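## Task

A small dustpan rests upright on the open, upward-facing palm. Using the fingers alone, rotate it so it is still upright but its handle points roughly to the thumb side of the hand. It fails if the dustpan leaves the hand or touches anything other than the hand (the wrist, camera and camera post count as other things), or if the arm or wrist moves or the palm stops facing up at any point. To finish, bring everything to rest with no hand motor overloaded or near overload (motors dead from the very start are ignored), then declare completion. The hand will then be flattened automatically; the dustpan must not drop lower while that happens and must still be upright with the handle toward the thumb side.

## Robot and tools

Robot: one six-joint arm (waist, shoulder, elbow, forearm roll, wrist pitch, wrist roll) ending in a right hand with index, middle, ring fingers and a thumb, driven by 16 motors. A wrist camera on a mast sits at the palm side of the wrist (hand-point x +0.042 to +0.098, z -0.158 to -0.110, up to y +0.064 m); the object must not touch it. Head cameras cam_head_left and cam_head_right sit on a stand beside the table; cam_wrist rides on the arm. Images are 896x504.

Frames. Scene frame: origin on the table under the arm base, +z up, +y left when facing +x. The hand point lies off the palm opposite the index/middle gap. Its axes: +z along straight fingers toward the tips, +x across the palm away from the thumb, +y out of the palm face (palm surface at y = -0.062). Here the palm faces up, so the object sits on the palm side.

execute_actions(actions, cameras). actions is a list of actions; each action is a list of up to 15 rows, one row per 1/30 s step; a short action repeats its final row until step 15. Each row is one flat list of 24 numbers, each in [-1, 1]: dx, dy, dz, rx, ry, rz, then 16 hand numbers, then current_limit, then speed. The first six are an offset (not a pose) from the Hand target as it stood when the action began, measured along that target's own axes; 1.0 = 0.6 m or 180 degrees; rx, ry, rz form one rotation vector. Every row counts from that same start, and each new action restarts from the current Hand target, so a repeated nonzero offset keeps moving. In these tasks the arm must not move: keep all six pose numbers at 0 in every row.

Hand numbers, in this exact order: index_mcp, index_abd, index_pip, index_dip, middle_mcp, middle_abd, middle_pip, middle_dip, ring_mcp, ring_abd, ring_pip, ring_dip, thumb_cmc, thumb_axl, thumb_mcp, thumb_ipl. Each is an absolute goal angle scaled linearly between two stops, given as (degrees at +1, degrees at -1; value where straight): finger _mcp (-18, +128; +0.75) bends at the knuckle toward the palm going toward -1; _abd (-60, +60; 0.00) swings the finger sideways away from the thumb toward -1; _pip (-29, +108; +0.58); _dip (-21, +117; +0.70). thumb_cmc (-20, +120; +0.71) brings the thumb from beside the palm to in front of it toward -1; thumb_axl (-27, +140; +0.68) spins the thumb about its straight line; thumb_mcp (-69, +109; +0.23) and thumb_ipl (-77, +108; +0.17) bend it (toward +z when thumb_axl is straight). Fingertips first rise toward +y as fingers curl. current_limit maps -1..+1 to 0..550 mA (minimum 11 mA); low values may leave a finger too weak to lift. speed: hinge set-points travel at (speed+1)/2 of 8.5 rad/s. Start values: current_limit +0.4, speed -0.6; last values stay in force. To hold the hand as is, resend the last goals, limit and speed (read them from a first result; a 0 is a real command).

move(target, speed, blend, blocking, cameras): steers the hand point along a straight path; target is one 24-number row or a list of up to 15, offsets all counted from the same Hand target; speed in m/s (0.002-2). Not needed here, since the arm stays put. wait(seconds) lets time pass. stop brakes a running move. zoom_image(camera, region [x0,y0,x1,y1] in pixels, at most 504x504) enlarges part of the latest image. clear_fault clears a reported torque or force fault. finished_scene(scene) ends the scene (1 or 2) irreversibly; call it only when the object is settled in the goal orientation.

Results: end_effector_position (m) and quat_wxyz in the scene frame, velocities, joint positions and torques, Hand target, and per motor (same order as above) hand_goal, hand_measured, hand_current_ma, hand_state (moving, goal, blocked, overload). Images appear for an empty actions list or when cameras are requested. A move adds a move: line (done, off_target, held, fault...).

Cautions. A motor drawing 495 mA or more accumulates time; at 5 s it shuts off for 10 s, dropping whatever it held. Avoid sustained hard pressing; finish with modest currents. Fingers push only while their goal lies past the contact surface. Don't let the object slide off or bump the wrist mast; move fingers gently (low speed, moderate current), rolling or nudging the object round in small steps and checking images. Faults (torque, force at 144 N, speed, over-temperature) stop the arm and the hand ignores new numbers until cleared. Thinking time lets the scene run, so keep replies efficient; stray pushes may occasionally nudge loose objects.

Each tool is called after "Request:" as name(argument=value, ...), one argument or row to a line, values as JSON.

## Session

Request:
execute_actions(
  actions=[],
)

Request:
zoom_image(
  camera="cam_head_left",
  region=[420, 30, 580, 150],
)

Scene clock: 0.00 s.
end_effector_position=(+0.6981, -0.0063, +0.5736) hand_goal=(+0.754, +0.000, +0.576, +0.696, +0.754, +0.000, +0.576, +0.696, +0.754, +0.000, +0.576, +0.696, -0.104, +0.540, +0.162, +0.106) hand_measured=(+0.768, +0.000, +0.578, +0.696, +0.766, +0.000, +0.578, +0.696, +0.766, +0.000, +0.576, +0.696, -0.090, +0.542, +0.164, +0.108) hand_current_ma=(+38, +0, +5, +0, +33, +0, +3, +0, +30, +0, +1, +0, +33, +6, +4, +4) hand_state=(goal, goal, goal, goal, goal, goal, goal, goal, goal, goal, goal, goal, goal, goal, goal, goal) hand_current_limit=0.40 hand_speed=-0.60 end_effector_quat_wxyz=(+0.695, +0.707, +0.075, +0.107)
Joint positions: [0.289 0.381 1.746 -1.533 1.598 -0.973]
Joint velocities: within noise
Joint torques (N m): no reading
Hand target: +0.6981, -0.0063, +0.5736; +0.695, +0.707, +0.075, +0.107
camera_calibration:
cam_wrist: T_world_to_cam=[[-0.78735, -0.15677, 0.59624, 0.23359], [-0.55969, 0.5873, -0.58466, 0.68997], [-0.25851, -0.79404, -0.55015, 0.62287]] pos_world=[0.73111, 0.12599, 0.6068]

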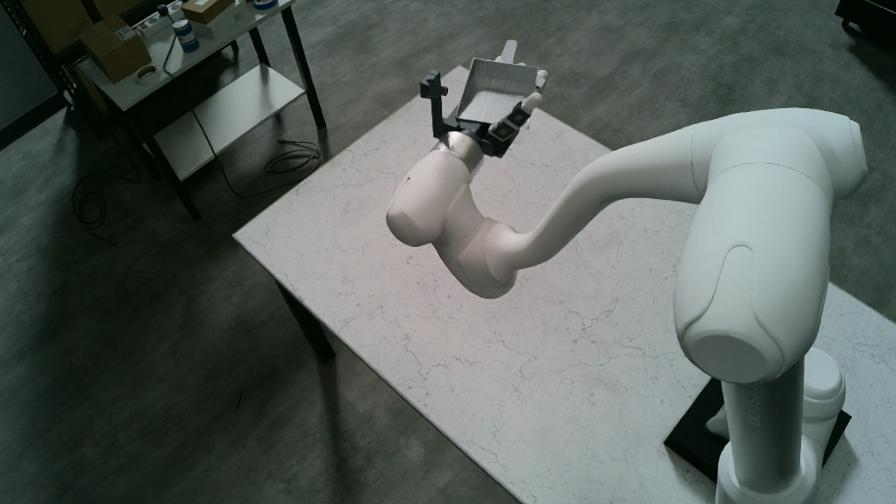

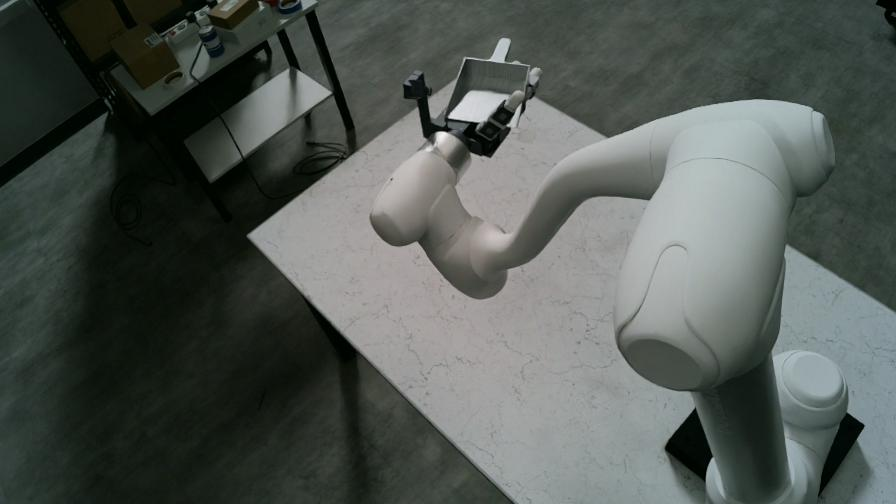

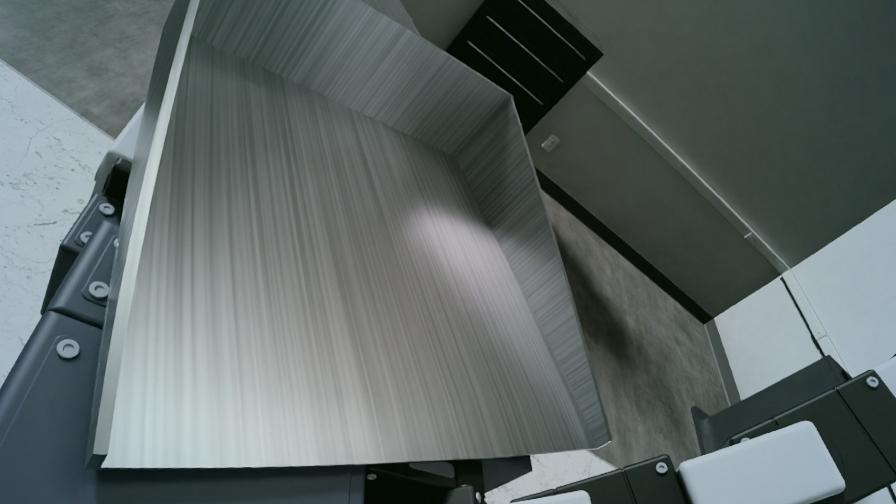

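Scaled by 3.150 from the camera's image (finer frame: 1280x720).

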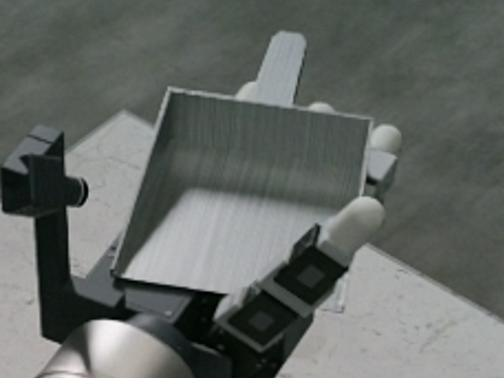

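Request:
zoom_image(
  camera="cam_head_right",
  region=[410, 30, 570, 150],
)

Request:
zoom_image(
  camera="cam_wrist",
  region=[60, 0, 560, 500],
)

Scaled by 3.150 from the camera's image (finer frame: 1280x720).

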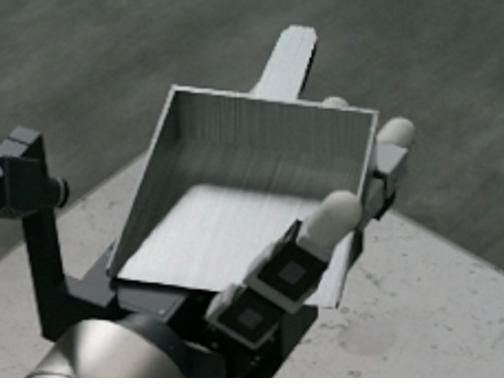

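Scaled by 1.008 from the camera's image (finer frame: 1280x720).

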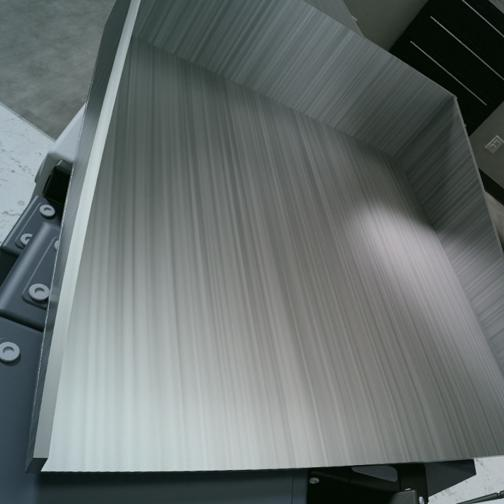

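Request:
execute_actions(
  actions=[
    [[0,0,0,0,0,0,0.754,0,0.576,0.696,0.754,0,0.576,0.696,0.754,0,0.576,0.696,0.429,0.677,0.225,0.168,0.4,-0.75]],
    [[0,0,0,0,0,0,0.754,0,0.576,0.696,0.754,0,0.576,0.696,0.754,0,0.576,0.696,0.429,0.677,-0.112,0.168,0.4,-0.75]],
    [[0,0,0,0,0,0,0.754,0,0.576,0.696,0.754,0,0.576,0.696,0.754,0,0.576,0.696,0.4,0.677,-0.337,0.168,0.4,-0.85]],
    [[0,0,0,0,0,0,0.754,0,0.576,0.696,0.754,0,0.576,0.696,0.754,0,0.576,0.696,0.329,0.677,-0.506,0.168,0.4,-0.88]],
    [[0,0,0,0,0,0,0.754,0,0.576,0.696,0.754,0,0.576,0.696,0.754,0,0.576,0.696,0.329,0.677,-0.506,0.168,0.4,-0.88]],
  ],
  cameras=["cam_wrist","cam_head_left"],
)

Request:
zoom_image(
  camera="cam_head_left",
  region=[420, 30, 580, 150],
)

Scene clock: 62.60 s.
end_effector_position=(+0.6981, -0.0063, +0.5736) hand_goal=(+0.754, +0.000, +0.576, +0.696, +0.754, +0.000, +0.576, +0.696, +0.754, +0.000, +0.576, +0.696, +0.330, +0.678, -0.506, +0.168) hand_measured=(+0.770, +0.000, +0.580, +0.696, +0.768, +0.000, +0.580, +0.696, +0.766, +0.000, +0.578, +0.696, +0.344, +0.680, -0.502, +0.166) hand_current_ma=(+43, +0, +6, +0, +39, +0, +5, +0, +33, +0, +2, +0, +36, +3, +8, -4) hand_state=(goal, goal, goal, goal, goal, goal, goal, goal, goal, goal, goal, goal, goal, goal, goal, goal) hand_current_limit=0.40 hand_speed=-0.88 end_effector_quat_wxyz=(+0.695, +0.707, +0.075, +0.107)
Joint positions: [0.289 0.381 1.746 -1.533 1.598 -0.973]
Joint torques (N m): [0.22 -72.35 -30.96 -2.46 1.54 0.23]
Hand target: +0.6981, -0.0063, +0.5736; +0.695, +0.707, +0.075, +0.107
Off the commanded pose: 0.000 m, 0 deg.
cam_wrist: T_world_to_cam=[[-0.78735, -0.15677, 0.59624, 0.23359], [-0.55969, 0.5873, -0.58466, 0.68997], [-0.25851, -0.79404, -0.55015, 0.62287]] pos_world=[0.73111, 0.12599, 0.6068]
Images, in order (width x height): cam_head_left 896x504, cam_wrist 896x504.

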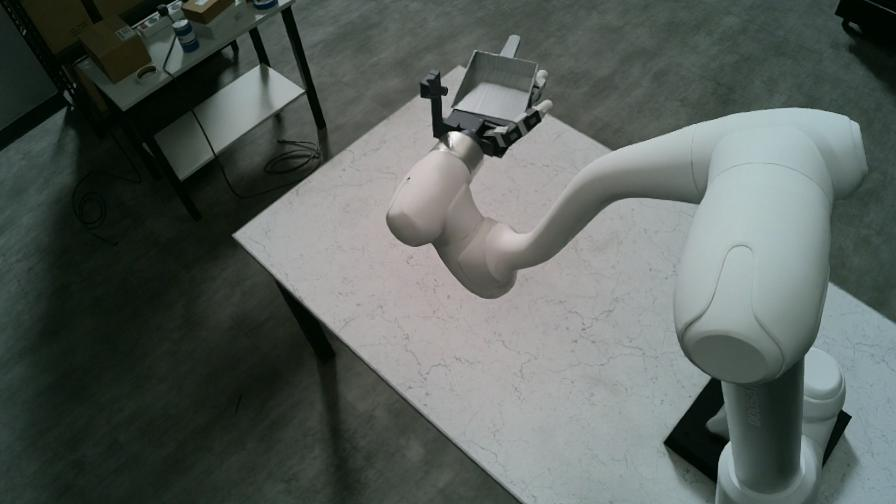

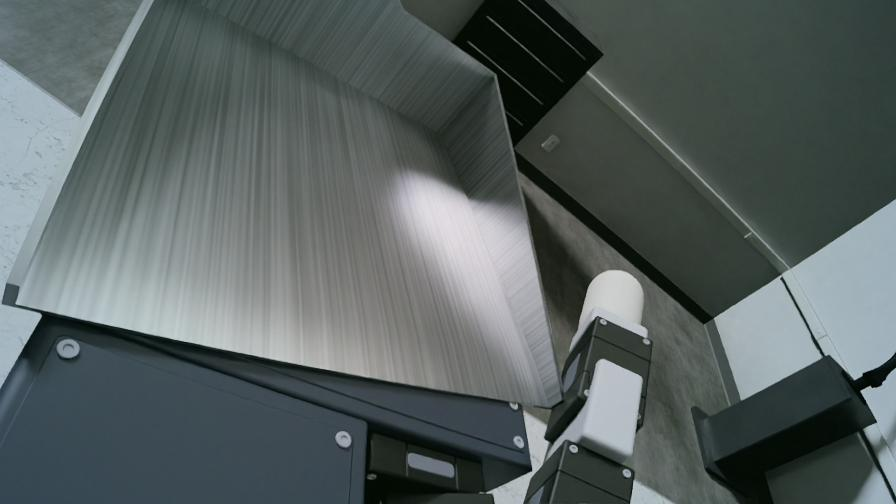

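Scaled by 3.150 from the camera's image (finer frame: 1280x720).

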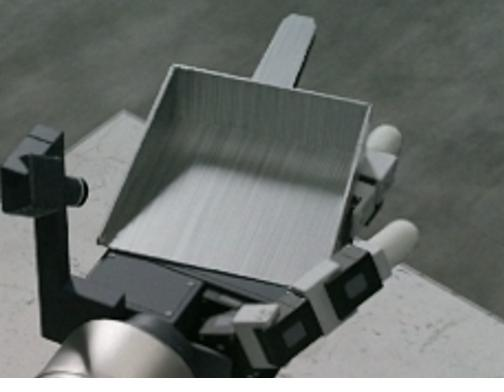

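Request:
execute_actions(
  actions=[
    [[0,0,0,0,0,0,0.754,0.2,0.576,0.696,0.754,0,0.576,0.696,0.754,-0.35,0.576,0.696,0.329,0.677,-0.506,0.168,0.4,-0.8]],
    [[0,0,0,0,0,0,0.754,0.2,0.576,0.696,0.754,0,0.576,0.696,0.754,-0.35,0.576,0.05,0.329,0.677,-0.506,0.168,0.4,-0.75]],
    [[0,0,0,0,0,0,0.754,0.5,0.576,0.696,0.754,0.2,0.576,0.696,0.754,-0.2,0.576,0.05,0.329,0.677,-0.506,0.168,0.4,-0.8]],
    [[0,0,0,0,0,0,0.754,0.9,0.576,0.696,0.754,0.6,0.576,0.696,0.754,0.2,0.576,0.05,0.329,0.677,-0.506,0.168,0.4,-0.85]],
    [[0,0,0,0,0,0,0.754,0.9,0.576,0.696,0.754,0.6,0.576,0.696,0.754,0.2,0.576,0.05,0.329,0.677,-0.506,0.168,0.4,-0.85]],
    [[0,0,0,0,0,0,0.754,0.9,0.576,0.696,0.754,0.6,0.576,0.696,0.754,0.2,0.576,0.05,0.329,0.677,-0.506,0.168,0.4,-0.85]],
  ],
  cameras=["cam_wrist","cam_head_left"],
)

Request:
zoom_image(
  camera="cam_head_left",
  region=[420, 30, 580, 150],
)

Scene clock: 86.10 s.
end_effector_position=(+0.6981, -0.0063, +0.5736) hand_goal=(+0.754, +0.900, +0.576, +0.696, +0.754, +0.600, +0.576, +0.696, +0.754, +0.200, +0.576, +0.050, +0.330, +0.678, -0.506, +0.168) hand_measured=(+0.770, +0.896, +0.580, +0.696, +0.772, +0.598, +0.582, +0.696, +0.780, +0.194, +0.584, +0.054, +0.344, +0.680, -0.506, +0.166) hand_current_ma=(+43, -5, +6, +0, +50, -4, +11, +0, +74, -11, +16, +8, +36, +3, +1, -4) hand_state=(goal, goal, goal, goal, goal, goal, goal, goal, blocked, goal, goal, goal, goal, goal, goal, goal) hand_current_limit=0.40 hand_speed=-0.85 end_effector_quat_wxyz=(+0.695, +0.707, +0.075, +0.107)
Joint positions: [0.289 0.381 1.746 -1.533 1.598 -0.973]
Joint torques (N m): [0.03 -72.37 -30.74 -2.45 1.46 0.19]
Hand target: +0.6981, -0.0063, +0.5736; +0.695, +0.707, +0.075, +0.107
Off the commanded pose: 0.000 m, 0 deg.
cam_wrist: T_world_to_cam=[[-0.78735, -0.15677, 0.59624, 0.23359], [-0.55969, 0.5873, -0.58466, 0.68997], [-0.25851, -0.79404, -0.55015, 0.62287]] pos_world=[0.73111, 0.12599, 0.6068]
Images, in order (width x height): cam_head_left 896x504, cam_wrist 896x504.

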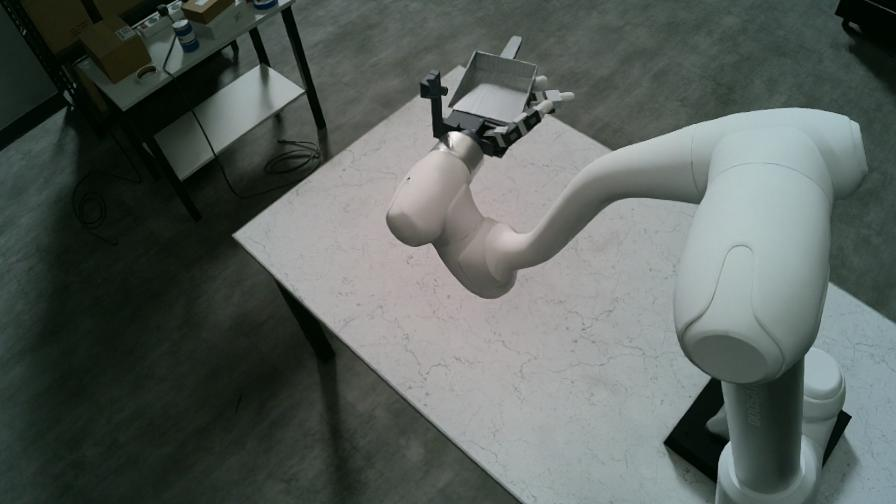

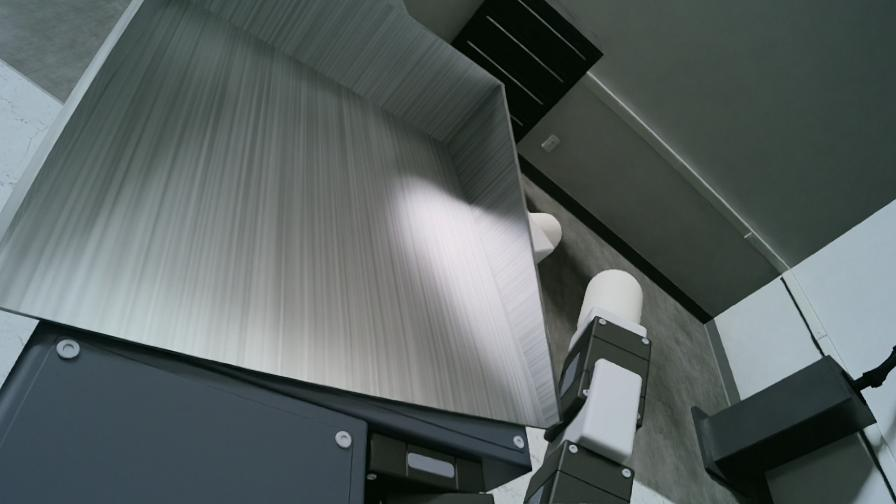

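Scaled by 3.150 from the camera's image (finer frame: 1280x720).

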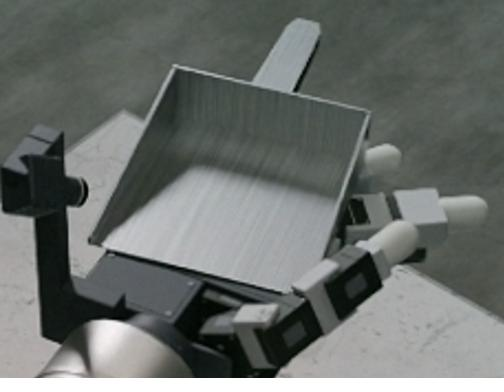

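Request:
execute_actions(
  actions=[
    [[0,0,0,0,0,0,0.754,0.9,0.576,0.696,0.754,0.6,0.576,0.696,0.754,0.2,0.576,0.05,0.329,0.677,-0.506,0.168,0.4,-0.85]],
  ],
  cameras=["cam_head_right"],
)

Request:
zoom_image(
  camera="cam_head_right",
  region=[450, 25, 560, 105],
)

Scene clock: 93.13 s.
end_effector_position=(+0.6981, -0.0063, +0.5736) hand_goal=(+0.754, +0.900, +0.576, +0.696, +0.754, +0.600, +0.576, +0.696, +0.754, +0.200, +0.576, +0.050, +0.330, +0.678, -0.506, +0.168) hand_measured=(+0.770, +0.896, +0.580, +0.696, +0.772, +0.598, +0.582, +0.696, +0.780, +0.194, +0.584, +0.054, +0.344, +0.680, -0.506, +0.166) hand_current_ma=(+43, -5, +6, +0, +50, -4, +11, +0, +74, -11, +16, +8, +36, +3, +1, -4) hand_state=(goal, goal, goal, goal, goal, goal, goal, goal, blocked, goal, goal, goal, goal, goal, goal, goal) hand_current_limit=0.40 hand_speed=-0.85 end_effector_quat_wxyz=(+0.695, +0.707, +0.075, +0.107)
Joint positions: [0.289 0.381 1.746 -1.533 1.598 -0.973]
Joint torques (N m): [0.28 -72.77 -31.02 -2.43 1.48 0.23]
Hand target: +0.6981, -0.0063, +0.5736; +0.695, +0.707, +0.075, +0.107
Off the commanded pose: 0.000 m, 0 deg.

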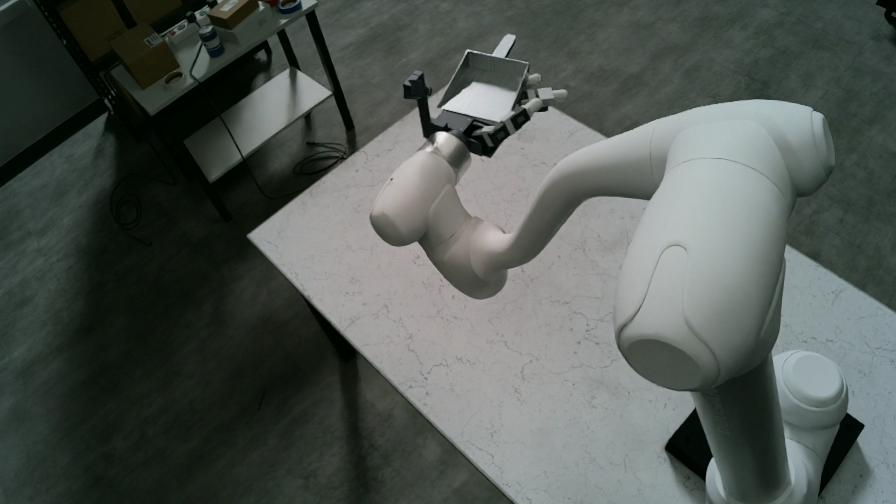

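Scaled by 4.582 from the camera's image (finer frame: 1280x720).

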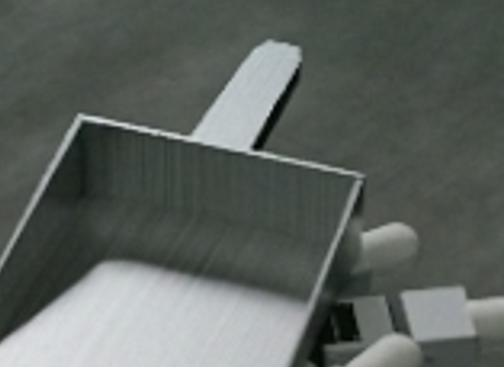

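Request:
execute_actions(
  actions=[
    [[0,0,0,0,0,0,0.754,0.9,0.576,0.696,0.754,0.6,0.576,0.696,0.754,-0.4,0.576,0.05,0.329,0.677,-0.506,0.168,0.4,-0.75]],
    [[0,0,0,0,0,0,0.754,0.9,0.576,0.696,0.754,0.6,0.576,0.696,0.754,-0.4,0.576,-0.174,0.329,0.677,-0.506,0.168,0.4,-0.75]],
    [[0,0,0,0,0,0,0.754,0.9,0.576,0.696,0.754,0.6,0.576,0.696,0.754,-0.4,0.576,-0.174,0.329,0.677,-0.506,0.168,0.4,-0.75]],
  ],
  cameras=["cam_head_right","cam_head_left"],
)

Request:
zoom_image(
  camera="cam_head_left",
  region=[450, 20, 560, 100],
)

Scene clock: 112.67 s.
end_effector_position=(+0.6981, -0.0063, +0.5736) hand_goal=(+0.754, +0.900, +0.576, +0.696, +0.754, +0.600, +0.576, +0.696, +0.754, -0.400, +0.576, -0.174, +0.330, +0.678, -0.506, +0.168) hand_measured=(+0.770, +0.896, +0.580, +0.696, +0.772, +0.598, +0.582, +0.696, +0.780, -0.396, +0.586, -0.162, +0.344, +0.680, -0.506, +0.166) hand_current_ma=(+43, -5, +6, +0, +50, -4, +11, +0, +75, +5, +21, +26, +36, +3, +1, -4) hand_state=(goal, goal, goal, goal, goal, goal, goal, goal, blocked, goal, goal, goal, goal, goal, goal, goal) hand_current_limit=0.40 hand_speed=-0.75 end_effector_quat_wxyz=(+0.695, +0.707, +0.075, +0.107)
Joint positions: [0.289 0.381 1.746 -1.533 1.598 -0.973]
Joint torques (N m): [0 -72.24 -30.84 -2.44 1.52 0.3]
Hand target: +0.6981, -0.0063, +0.5736; +0.695, +0.707, +0.075, +0.107
Off the commanded pose: 0.000 m, 0 deg.
Images, in order (width x height): cam_head_left 896x504, cam_head_right 896x504.

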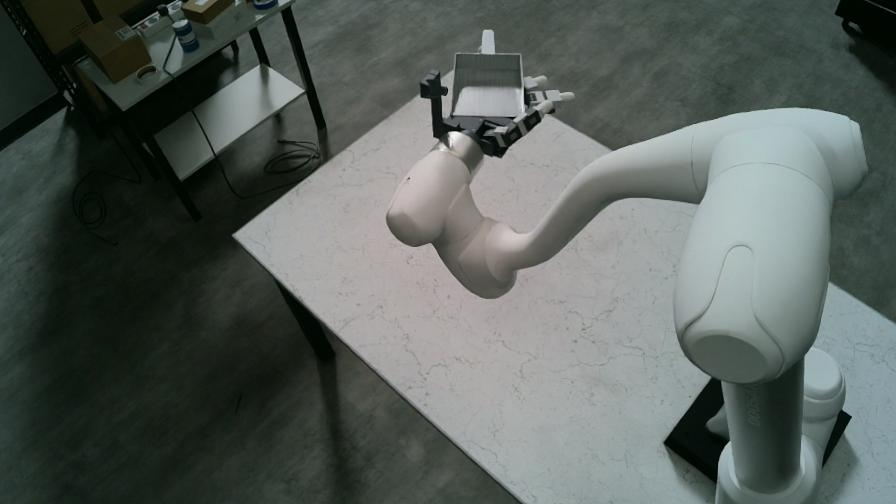

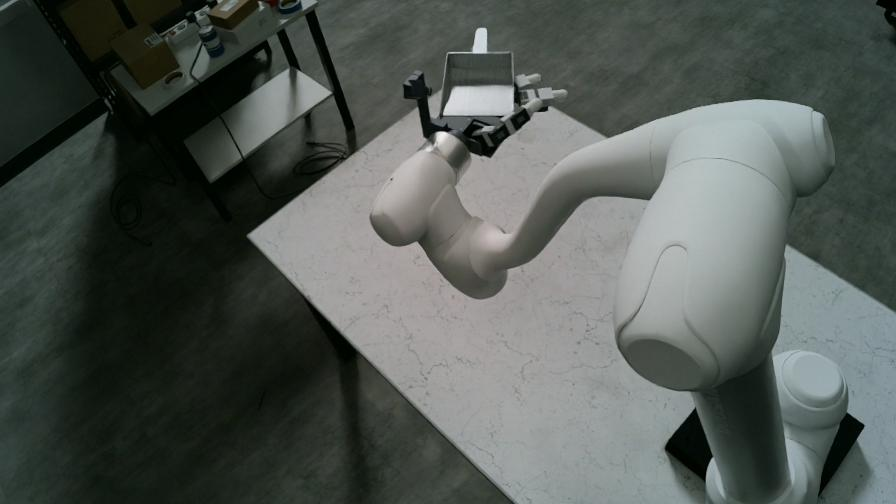

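Scaled by 4.582 from the camera's image (finer frame: 1280x720).

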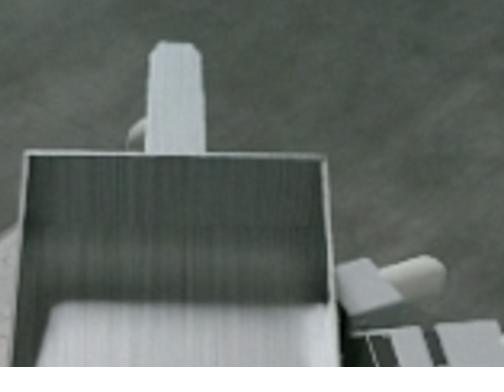

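Request:
execute_actions(
  actions=[
    [[0,0,0,0,0,0,0.754,0.95,0.576,0.696,0.754,0.63,0.576,0.696,0.754,0.0,0.576,-0.174,0.329,0.677,-0.506,0.168,0.4,-0.88]],
    [[0,0,0,0,0,0,0.754,0.95,0.576,0.696,0.754,0.63,0.576,0.696,0.754,0.2,0.576,-0.174,0.329,0.677,-0.506,0.168,0.4,-0.88]],
    [[0,0,0,0,0,0,0.754,0.95,0.576,0.696,0.754,0.63,0.576,0.696,0.754,0.2,0.576,-0.174,0.329,0.677,-0.506,0.168,0.4,-0.88]],
  ],
  cameras=["cam_wrist","cam_head_left"],
)

Request:
zoom_image(
  camera="cam_head_left",
  region=[420, 20, 580, 140],
)

Scene clock: 130.47 s.
end_effector_position=(+0.6981, -0.0063, +0.5736) hand_goal=(+0.754, +0.950, +0.576, +0.696, +0.754, +0.630, +0.576, +0.696, +0.754, +0.200, +0.576, -0.174, +0.330, +0.678, -0.506, +0.168) hand_measured=(+0.770, +0.946, +0.580, +0.696, +0.772, +0.628, +0.582, +0.696, +0.780, +0.172, +0.586, -0.162, +0.344, +0.680, -0.504, +0.166) hand_current_ma=(+43, -5, +6, +0, +50, -4, +11, +0, +79, -64, +21, +26, +36, +3, +7, -4) hand_state=(goal, goal, goal, goal, goal, goal, goal, goal, blocked, blocked, goal, goal, goal, goal, goal, goal) hand_current_limit=0.40 hand_speed=-0.88 end_effector_quat_wxyz=(+0.695, +0.707, +0.075, +0.107)
Joint positions: [0.289 0.381 1.746 -1.533 1.598 -0.973]
Joint torques (N m): [0.13 -72.53 -30.88 -2.44 1.52 0.23]
Hand target: +0.6981, -0.0063, +0.5736; +0.695, +0.707, +0.075, +0.107
Off the commanded pose: 0.000 m, 0 deg.
cam_wrist: T_world_to_cam=[[-0.78735, -0.15677, 0.59624, 0.23359], [-0.55969, 0.5873, -0.58466, 0.68997], [-0.25851, -0.79404, -0.55015, 0.62287]] pos_world=[0.73111, 0.12599, 0.6068]
Images, in order (width x height): cam_head_left 896x504, cam_wrist 896x504.

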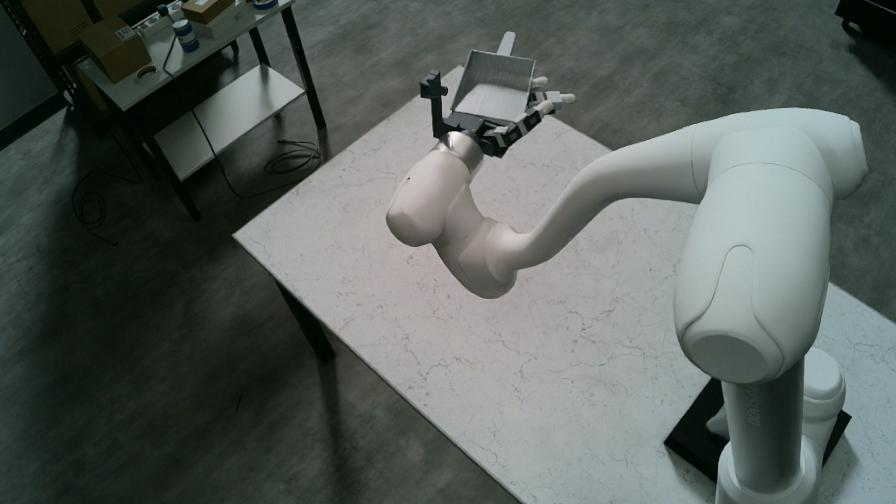

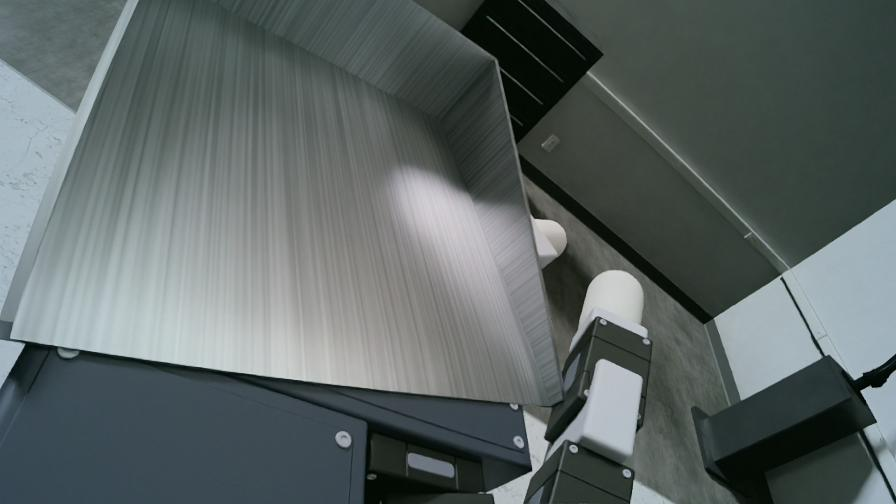

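Scaled by 3.150 from the camera's image (finer frame: 1280x720).

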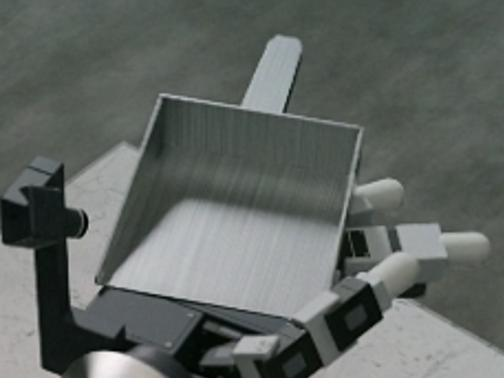

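Request:
execute_actions(
  actions=[
    [[0,0,0,0,0,0,0.754,0.95,0.576,0.696,0.754,0.63,0.576,0.696,0.754,0.5,0.576,-0.174,0.329,0.677,-0.506,0.168,0.4,-0.88]],
    [[0,0,0,0,0,0,0.754,0.95,0.576,0.696,0.754,0.63,0.576,0.696,0.754,0.5,0.576,-0.174,0.329,0.677,-0.506,0.168,0.4,-0.88]],
  ],
  cameras=["cam_head_left", "cam_wrist"],
)

Request:
zoom_image(
  camera="cam_head_left",
  region=[420, 20, 580, 140],
)

Scene clock: 155.53 s.
end_effector_position=(+0.6981, -0.0063, +0.5736) hand_goal=(+0.754, +0.950, +0.576, +0.696, +0.754, +0.630, +0.576, +0.696, +0.754, +0.500, +0.576, -0.174, +0.330, +0.678, -0.506, +0.168) hand_measured=(+0.770, +0.946, +0.580, +0.696, +0.772, +0.628, +0.582, +0.696, +0.780, +0.468, +0.586, -0.166, +0.344, +0.680, -0.506, +0.166) hand_current_ma=(+43, -5, +6, +0, +50, -4, +11, +0, +80, -81, +21, +15, +36, +4, +1, -4) hand_state=(goal, goal, goal, goal, goal, goal, goal, goal, blocked, blocked, goal, goal, goal, goal, goal, goal) hand_current_limit=0.40 hand_speed=-0.88 end_effector_quat_wxyz=(+0.695, +0.707, +0.075, +0.107)
Joint positions: [0.289 0.381 1.746 -1.533 1.598 -0.973]
Joint torques (N m): [0.02 -72.67 -30.71 -2.45 1.48 0.2]
Hand target: +0.6981, -0.0063, +0.5736; +0.695, +0.707, +0.075, +0.107
Off the commanded pose: 0.000 m, 0 deg.
cam_wrist: T_world_to_cam=[[-0.78735, -0.15677, 0.59624, 0.23359], [-0.55969, 0.5873, -0.58466, 0.68997], [-0.25851, -0.79404, -0.55015, 0.62287]] pos_world=[0.73111, 0.12599, 0.6068]

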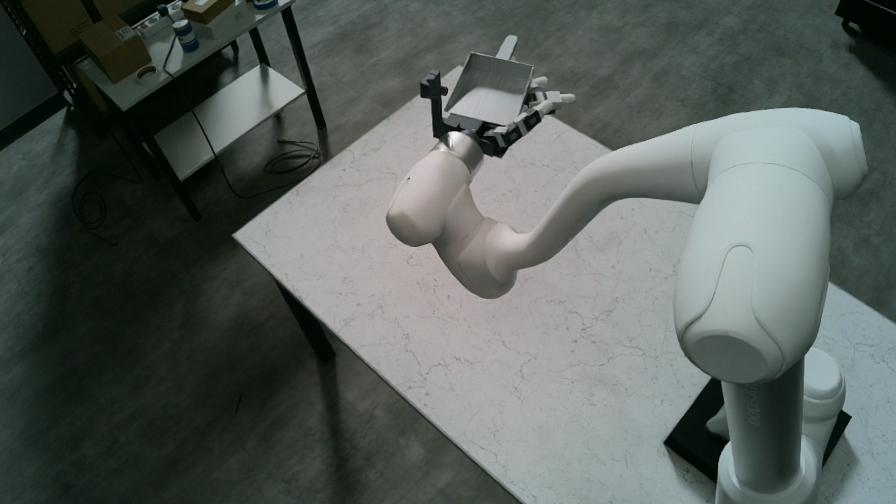

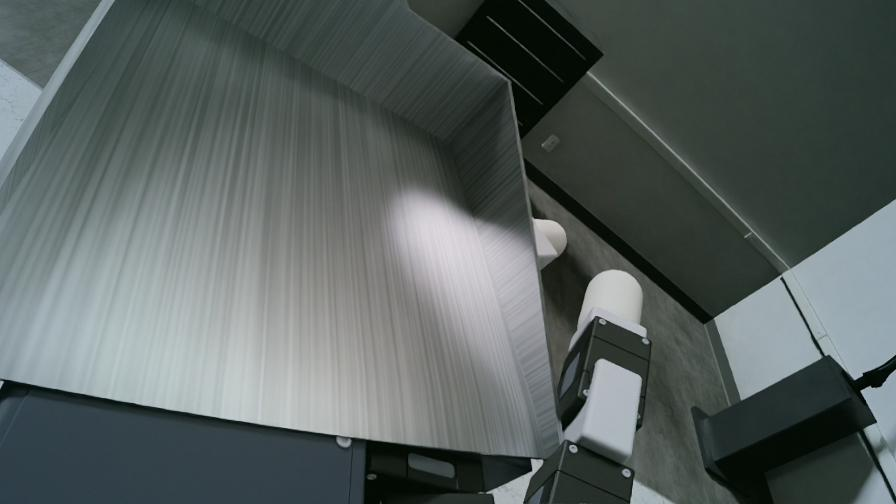

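Scaled by 3.150 from the camera's image (finer frame: 1280x720).

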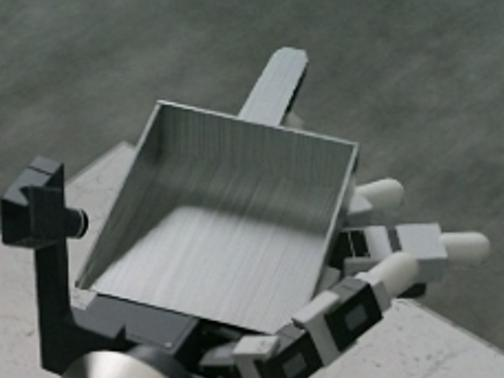

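Request:
execute_actions(
  actions=[
    [[0,0,0,0,0,0,0.754,0.95,0.576,0.696,1.0,0.63,0.576,0.696,0.754,0.5,0.576,-0.174,0.329,0.677,-0.506,0.168,0.4,-0.8]],
    [[0,0,0,0,0,0,0.754,0.95,0.576,0.696,1.0,0.1,0.576,0.696,0.754,0.5,0.576,-0.174,0.329,0.677,-0.506,0.168,0.4,-0.75]],
    [[0,0,0,0,0,0,0.754,0.95,0.576,0.696,1.0,0.1,0.576,0.696,0.754,0.5,0.576,-0.174,0.329,0.677,-0.506,0.168,0.4,-0.75]],
    [[0,0,0,0,0,0,0.754,0.95,0.576,0.696,0.754,0.1,0.576,0.696,0.754,0.5,0.576,-0.174,0.329,0.677,-0.506,0.168,0.4,-0.85]],
    [[0,0,0,0,0,0,0.754,0.95,0.576,0.696,0.754,0.1,0.576,0.696,0.754,0.5,0.576,-0.174,0.329,0.677,-0.506,0.168,0.4,-0.85]],
  ],
  cameras=["cam_head_left"],
)

Request:
zoom_image(
  camera="cam_head_left",
  region=[420, 20, 580, 140],
)

Scene clock: 268.67 s.
end_effector_position=(+0.6981, -0.0063, +0.5736) hand_goal=(+0.754, +0.950, +0.576, +0.696, +0.754, +0.100, +0.576, +0.696, +0.754, +0.500, +0.576, -0.174, +0.330, +0.678, -0.506, +0.168) hand_measured=(+0.772, +0.946, +0.580, +0.696, +0.928, +0.180, +0.590, +0.696, +0.748, +0.454, +0.578, -0.168, +0.344, +0.680, -0.506, +0.166) hand_current_ma=(+51, -5, +6, +0, +385, +241, +33, +0, -12, -124, +2, +14, +36, +4, +1, -4) hand_state=(goal, goal, goal, goal, blocked, blocked, goal, goal, goal, blocked, goal, goal, goal, goal, goal, goal) hand_current_limit=0.40 hand_speed=-0.85 end_effector_quat_wxyz=(+0.695, +0.707, +0.075, +0.107)
Joint positions: [0.289 0.381 1.746 -1.533 1.598 -0.973]
Joint torques (N m): [0.02 -72.52 -30.9 -2.43 1.51 0.23]
Hand target: +0.6981, -0.0063, +0.5736; +0.695, +0.707, +0.075, +0.107
Off the commanded pose: 0.000 m, 0 deg.

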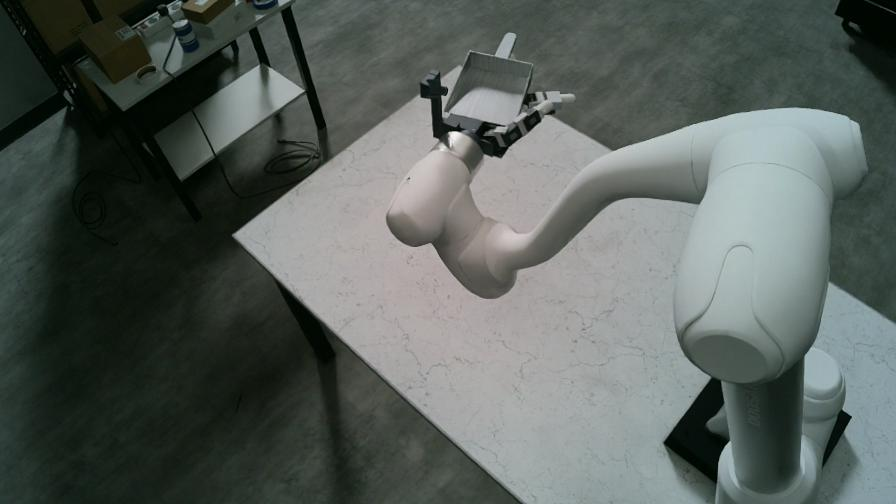

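Scaled by 3.150 from the camera's image (finer frame: 1280x720).

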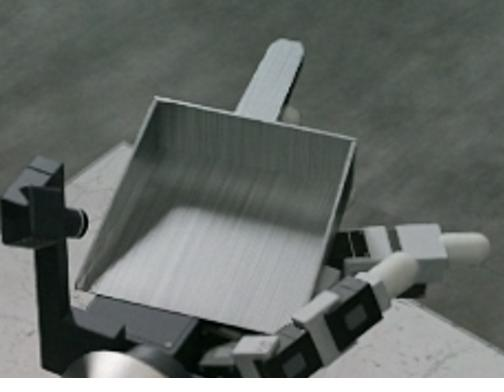

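Request:
execute_actions(
  actions=[
    [[0,0,0,0,0,0,0.754,0.95,0.576,0.696,0.95,0.35,0.576,0.696,0.754,0.45,0.576,-0.174,0.329,0.677,-0.506,0.168,0.4,-0.8]],
    [[0,0,0,0,0,0,0.754,0.95,0.576,0.696,0.754,0.35,0.576,0.696,0.754,0.45,0.576,-0.174,0.329,0.677,-0.506,0.168,0.4,-0.85]],
    [[0,0,0,0,0,0,0.754,0.95,0.576,0.696,0.754,0.35,0.576,0.696,0.754,0.45,0.576,-0.174,0.329,0.677,-0.506,0.168,0.4,-0.85]],
  ],
  cameras=["cam_head_left"],
)

Request:
zoom_image(
  camera="cam_head_left",
  region=[420, 20, 580, 140],
)

Scene clock: 275.83 s.
end_effector_position=(+0.6981, -0.0063, +0.5736) hand_goal=(+0.754, +0.950, +0.576, +0.696, +0.754, +0.350, +0.576, +0.696, +0.754, +0.450, +0.576, -0.174, +0.330, +0.678, -0.506, +0.168) hand_measured=(+0.772, +0.946, +0.580, +0.696, +0.778, +0.346, +0.584, +0.696, +0.774, +0.446, +0.582, -0.170, +0.344, +0.680, -0.506, +0.166) hand_current_ma=(+51, -5, +6, +0, +67, -4, +18, +0, +57, -6, +12, +9, +36, +4, +1, -4) hand_state=(goal, goal, goal, goal, blocked, goal, goal, goal, blocked, goal, goal, goal, goal, goal, goal, goal) hand_current_limit=0.40 hand_speed=-0.85 end_effector_quat_wxyz=(+0.695, +0.707, +0.075, +0.107)
Joint positions: [0.289 0.381 1.746 -1.533 1.598 -0.973]
Joint torques (N m): [0.1 -72.56 -30.86 -2.43 1.49 0.2]
Hand target: +0.6981, -0.0063, +0.5736; +0.695, +0.707, +0.075, +0.107
Off the commanded pose: 0.000 m, 0 deg.

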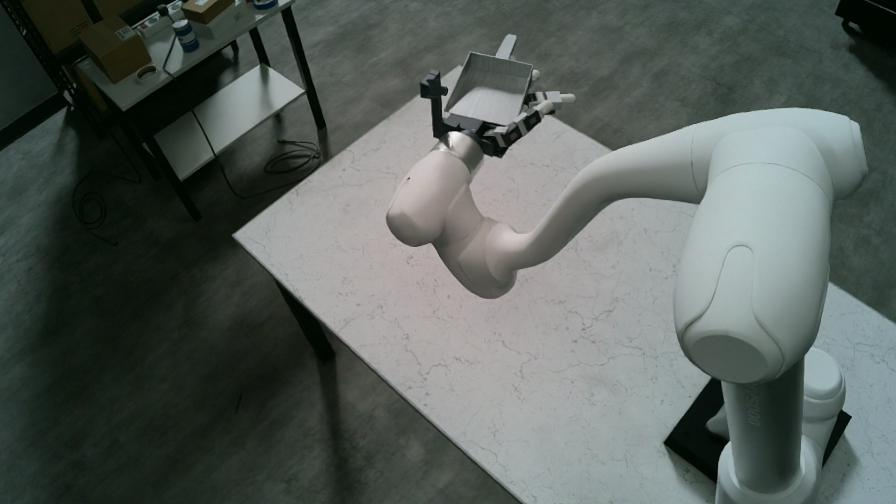

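Scaled by 3.150 from the camera's image (finer frame: 1280x720).

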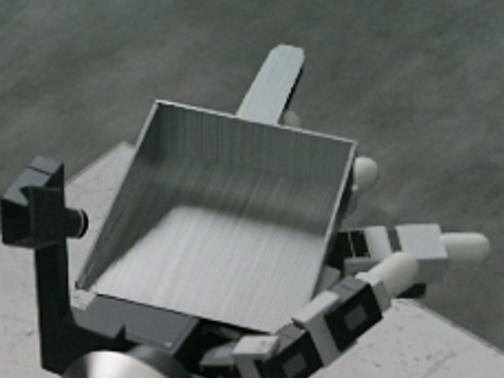

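Request:
execute_actions(
  actions=[
    [[0,0,0,0,0,0,0.754,0.95,0.576,0.696,0.754,0.35,0.576,0.696,0.754,0.45,0.576,0.696,0.329,0.677,-0.506,0.168,0.4,-0.75]],
    [[0,0,0,0,0,0,0.754,0.95,0.576,0.696,0.754,0.35,0.576,0.696,0.95,0.45,0.576,0.696,0.329,0.677,-0.506,0.168,0.4,-0.8]],
    [[0,0,0,0,0,0,0.754,0.95,0.576,0.696,0.754,0.35,0.576,0.696,0.95,0.0,0.576,0.696,0.329,0.677,-0.506,0.168,0.4,-0.75]],
    [[0,0,0,0,0,0,0.754,0.95,0.576,0.696,0.754,0.35,0.576,0.696,0.754,0.0,0.576,0.696,0.329,0.677,-0.506,0.168,0.4,-0.85]],
    [[0,0,0,0,0,0,0.754,0.95,0.576,0.696,0.754,0.35,0.576,0.696,0.754,0.0,0.576,-0.464,0.329,0.677,-0.506,0.168,0.4,-0.7]],
    [[0,0,0,0,0,0,0.754,0.95,0.576,0.696,0.754,0.35,0.576,0.696,0.754,0.0,0.576,-0.464,0.329,0.677,-0.506,0.168,0.4,-0.7]],
  ],
  cameras=["cam_head_left"],
)

Request:
zoom_image(
  camera="cam_head_left",
  region=[420, 20, 580, 140],
)

Scene clock: 286.53 s.
end_effector_position=(+0.6981, -0.0063, +0.5736) hand_goal=(+0.754, +0.950, +0.576, +0.696, +0.754, +0.350, +0.576, +0.696, +0.754, +0.000, +0.576, -0.464, +0.330, +0.678, -0.506, +0.168) hand_measured=(+0.772, +0.946, +0.580, +0.696, +0.778, +0.348, +0.584, +0.696, +0.778, +0.002, +0.582, -0.462, +0.344, +0.680, -0.506, +0.166) hand_current_ma=(+51, -5, +6, +0, +67, -4, +18, +0, +71, +1, +13, +5, +35, +4, +1, -4) hand_state=(goal, goal, goal, goal, blocked, goal, goal, goal, blocked, goal, goal, goal, goal, goal, goal, goal) hand_current_limit=0.40 hand_speed=-0.70 end_effector_quat_wxyz=(+0.695, +0.707, +0.075, +0.107)
Joint positions: [0.289 0.381 1.746 -1.533 1.598 -0.973]
Joint torques (N m): [0.11 -72.47 -30.81 -2.44 1.47 0.23]
Hand target: +0.6981, -0.0063, +0.5736; +0.695, +0.707, +0.075, +0.107
Off the commanded pose: 0.000 m, 0 deg.

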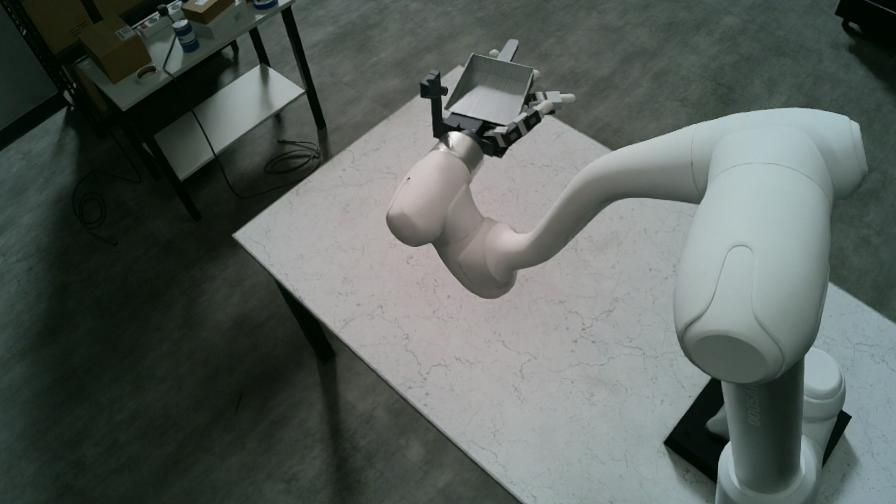

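Scaled by 3.150 from the camera's image (finer frame: 1280x720).

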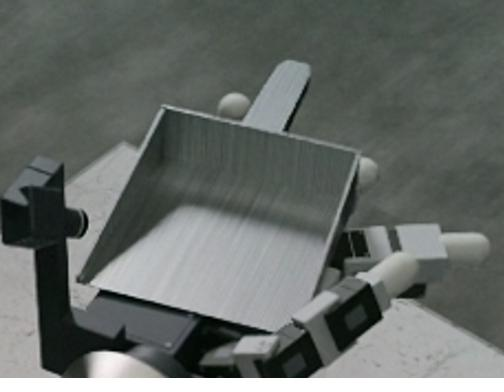

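Request:
execute_actions(
  actions=[
    [[0,0,0,0,0,0,0.754,0.98,0.576,0.696,0.754,0.7,0.576,0.696,0.754,0.3,0.576,-0.464,0.329,0.677,-0.506,0.168,0.4,-0.85]],
    [[0,0,0,0,0,0,0.754,0.98,0.576,0.696,0.754,0.7,0.576,0.696,0.754,0.5,0.576,-0.464,0.329,0.677,-0.506,0.168,0.4,-0.87]],
    [[0,0,0,0,0,0,0.754,0.98,0.576,0.696,0.754,0.7,0.576,0.696,0.754,0.6,0.576,-0.464,0.329,0.677,-0.506,0.168,0.4,-0.87]],
  ],
  cameras=["cam_head_left"],
)

Request:
zoom_image(
  camera="cam_head_left",
  region=[420, 20, 580, 140],
)

Scene clock: 294.60 s.
end_effector_position=(+0.6981, -0.0063, +0.5736) hand_goal=(+0.754, +0.980, +0.576, +0.696, +0.754, +0.700, +0.576, +0.696, +0.754, +0.600, +0.576, -0.464, +0.330, +0.678, -0.506, +0.168) hand_measured=(+0.772, +0.976, +0.580, +0.696, +0.778, +0.642, +0.584, +0.696, +0.778, +0.186, +0.582, -0.458, +0.344, +0.682, -0.500, +0.166) hand_current_ma=(+50, -5, +6, +0, +67, -167, +18, +0, +71, -385, +13, +11, +35, +9, +19, -4) hand_state=(goal, goal, goal, goal, blocked, blocked, goal, goal, blocked, blocked, goal, goal, goal, goal, goal, goal) hand_current_limit=0.40 hand_speed=-0.87 end_effector_quat_wxyz=(+0.695, +0.707, +0.075, +0.107)
Joint positions: [0.289 0.381 1.746 -1.533 1.598 -0.973]
Joint torques (N m): [0.19 -72.77 -30.85 -2.42 1.47 0.24]
Hand target: +0.6981, -0.0063, +0.5736; +0.695, +0.707, +0.075, +0.107
Off the commanded pose: 0.000 m, 0 deg.

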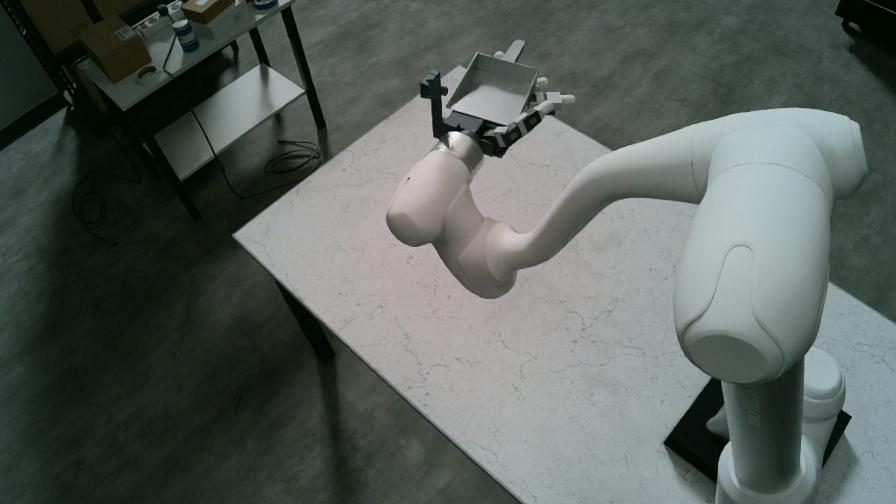

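Scaled by 3.150 from the camera's image (finer frame: 1280x720).

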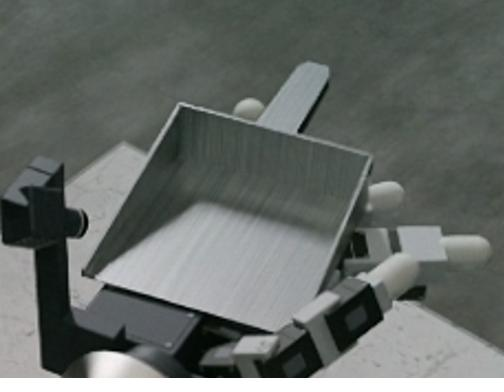

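Request:
execute_actions(
  actions=[
    [[0,0,0,0,0,0,0.754,0.98,0.576,0.696,0.754,0.66,0.576,0.696,0.754,0.3,0.576,-0.35,0.28,0.677,-0.62,0.168,0.4,-0.88]],
    [[0,0,0,0,0,0,0.754,0.98,0.576,0.696,0.754,0.66,0.576,0.696,0.754,0.35,0.576,-0.35,0.214,0.677,-0.764,0.168,0.4,-0.88]],
    [[0,0,0,0,0,0,0.754,0.98,0.576,0.696,0.754,0.66,0.576,0.696,0.754,0.4,0.576,-0.35,0.214,0.677,-0.764,0.168,0.4,-0.88]],
  ],
  cameras=["cam_head_left", "cam_wrist"],
)

Request:
zoom_image(
  camera="cam_head_left",
  region=[420, 20, 580, 140],
)

Scene clock: 310.83 s.
end_effector_position=(+0.6981, -0.0063, +0.5736) hand_goal=(+0.754, +0.980, +0.576, +0.696, +0.754, +0.660, +0.576, +0.696, +0.754, +0.400, +0.576, -0.350, +0.214, +0.678, -0.764, +0.168) hand_measured=(+0.772, +0.976, +0.580, +0.696, +0.778, +0.638, +0.584, +0.696, +0.786, +0.168, +0.588, -0.340, +0.260, +0.686, -0.624, +0.166) hand_current_ma=(+50, -5, +6, +0, +67, -49, +19, +0, +100, -385, +30, +23, +153, +20, +385, -6) hand_state=(goal, goal, goal, goal, blocked, blocked, goal, goal, blocked, blocked, goal, goal, blocked, goal, blocked, goal) hand_current_limit=0.40 hand_speed=-0.88 end_effector_quat_wxyz=(+0.695, +0.707, +0.075, +0.107)
Joint positions: [0.289 0.381 1.746 -1.533 1.598 -0.973]
Joint torques (N m): [0.25 -72.36 -30.79 -2.42 1.5 0.21]
Hand target: +0.6981, -0.0063, +0.5736; +0.695, +0.707, +0.075, +0.107
Off the commanded pose: 0.000 m, 0 deg.
cam_wrist: T_world_to_cam=[[-0.78735, -0.15677, 0.59624, 0.23359], [-0.55969, 0.5873, -0.58466, 0.68997], [-0.25851, -0.79404, -0.55015, 0.62287]] pos_world=[0.73111, 0.12599, 0.6068]

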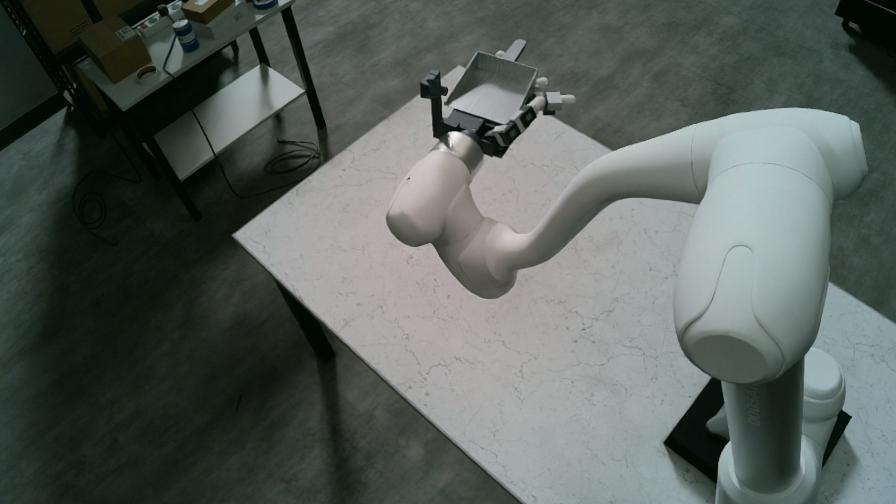

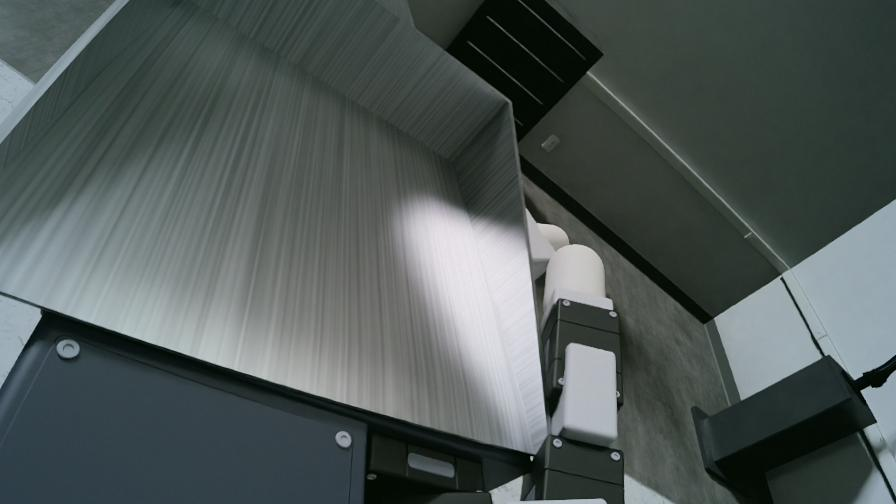

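Scaled by 3.150 from the camera's image (finer frame: 1280x720).

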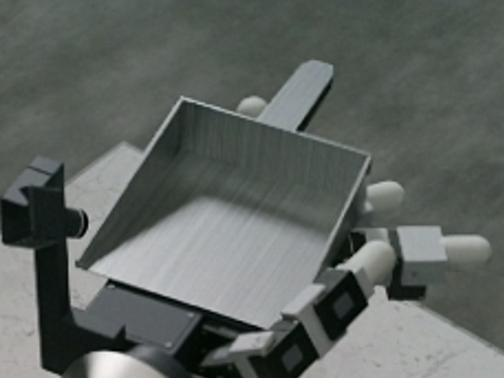

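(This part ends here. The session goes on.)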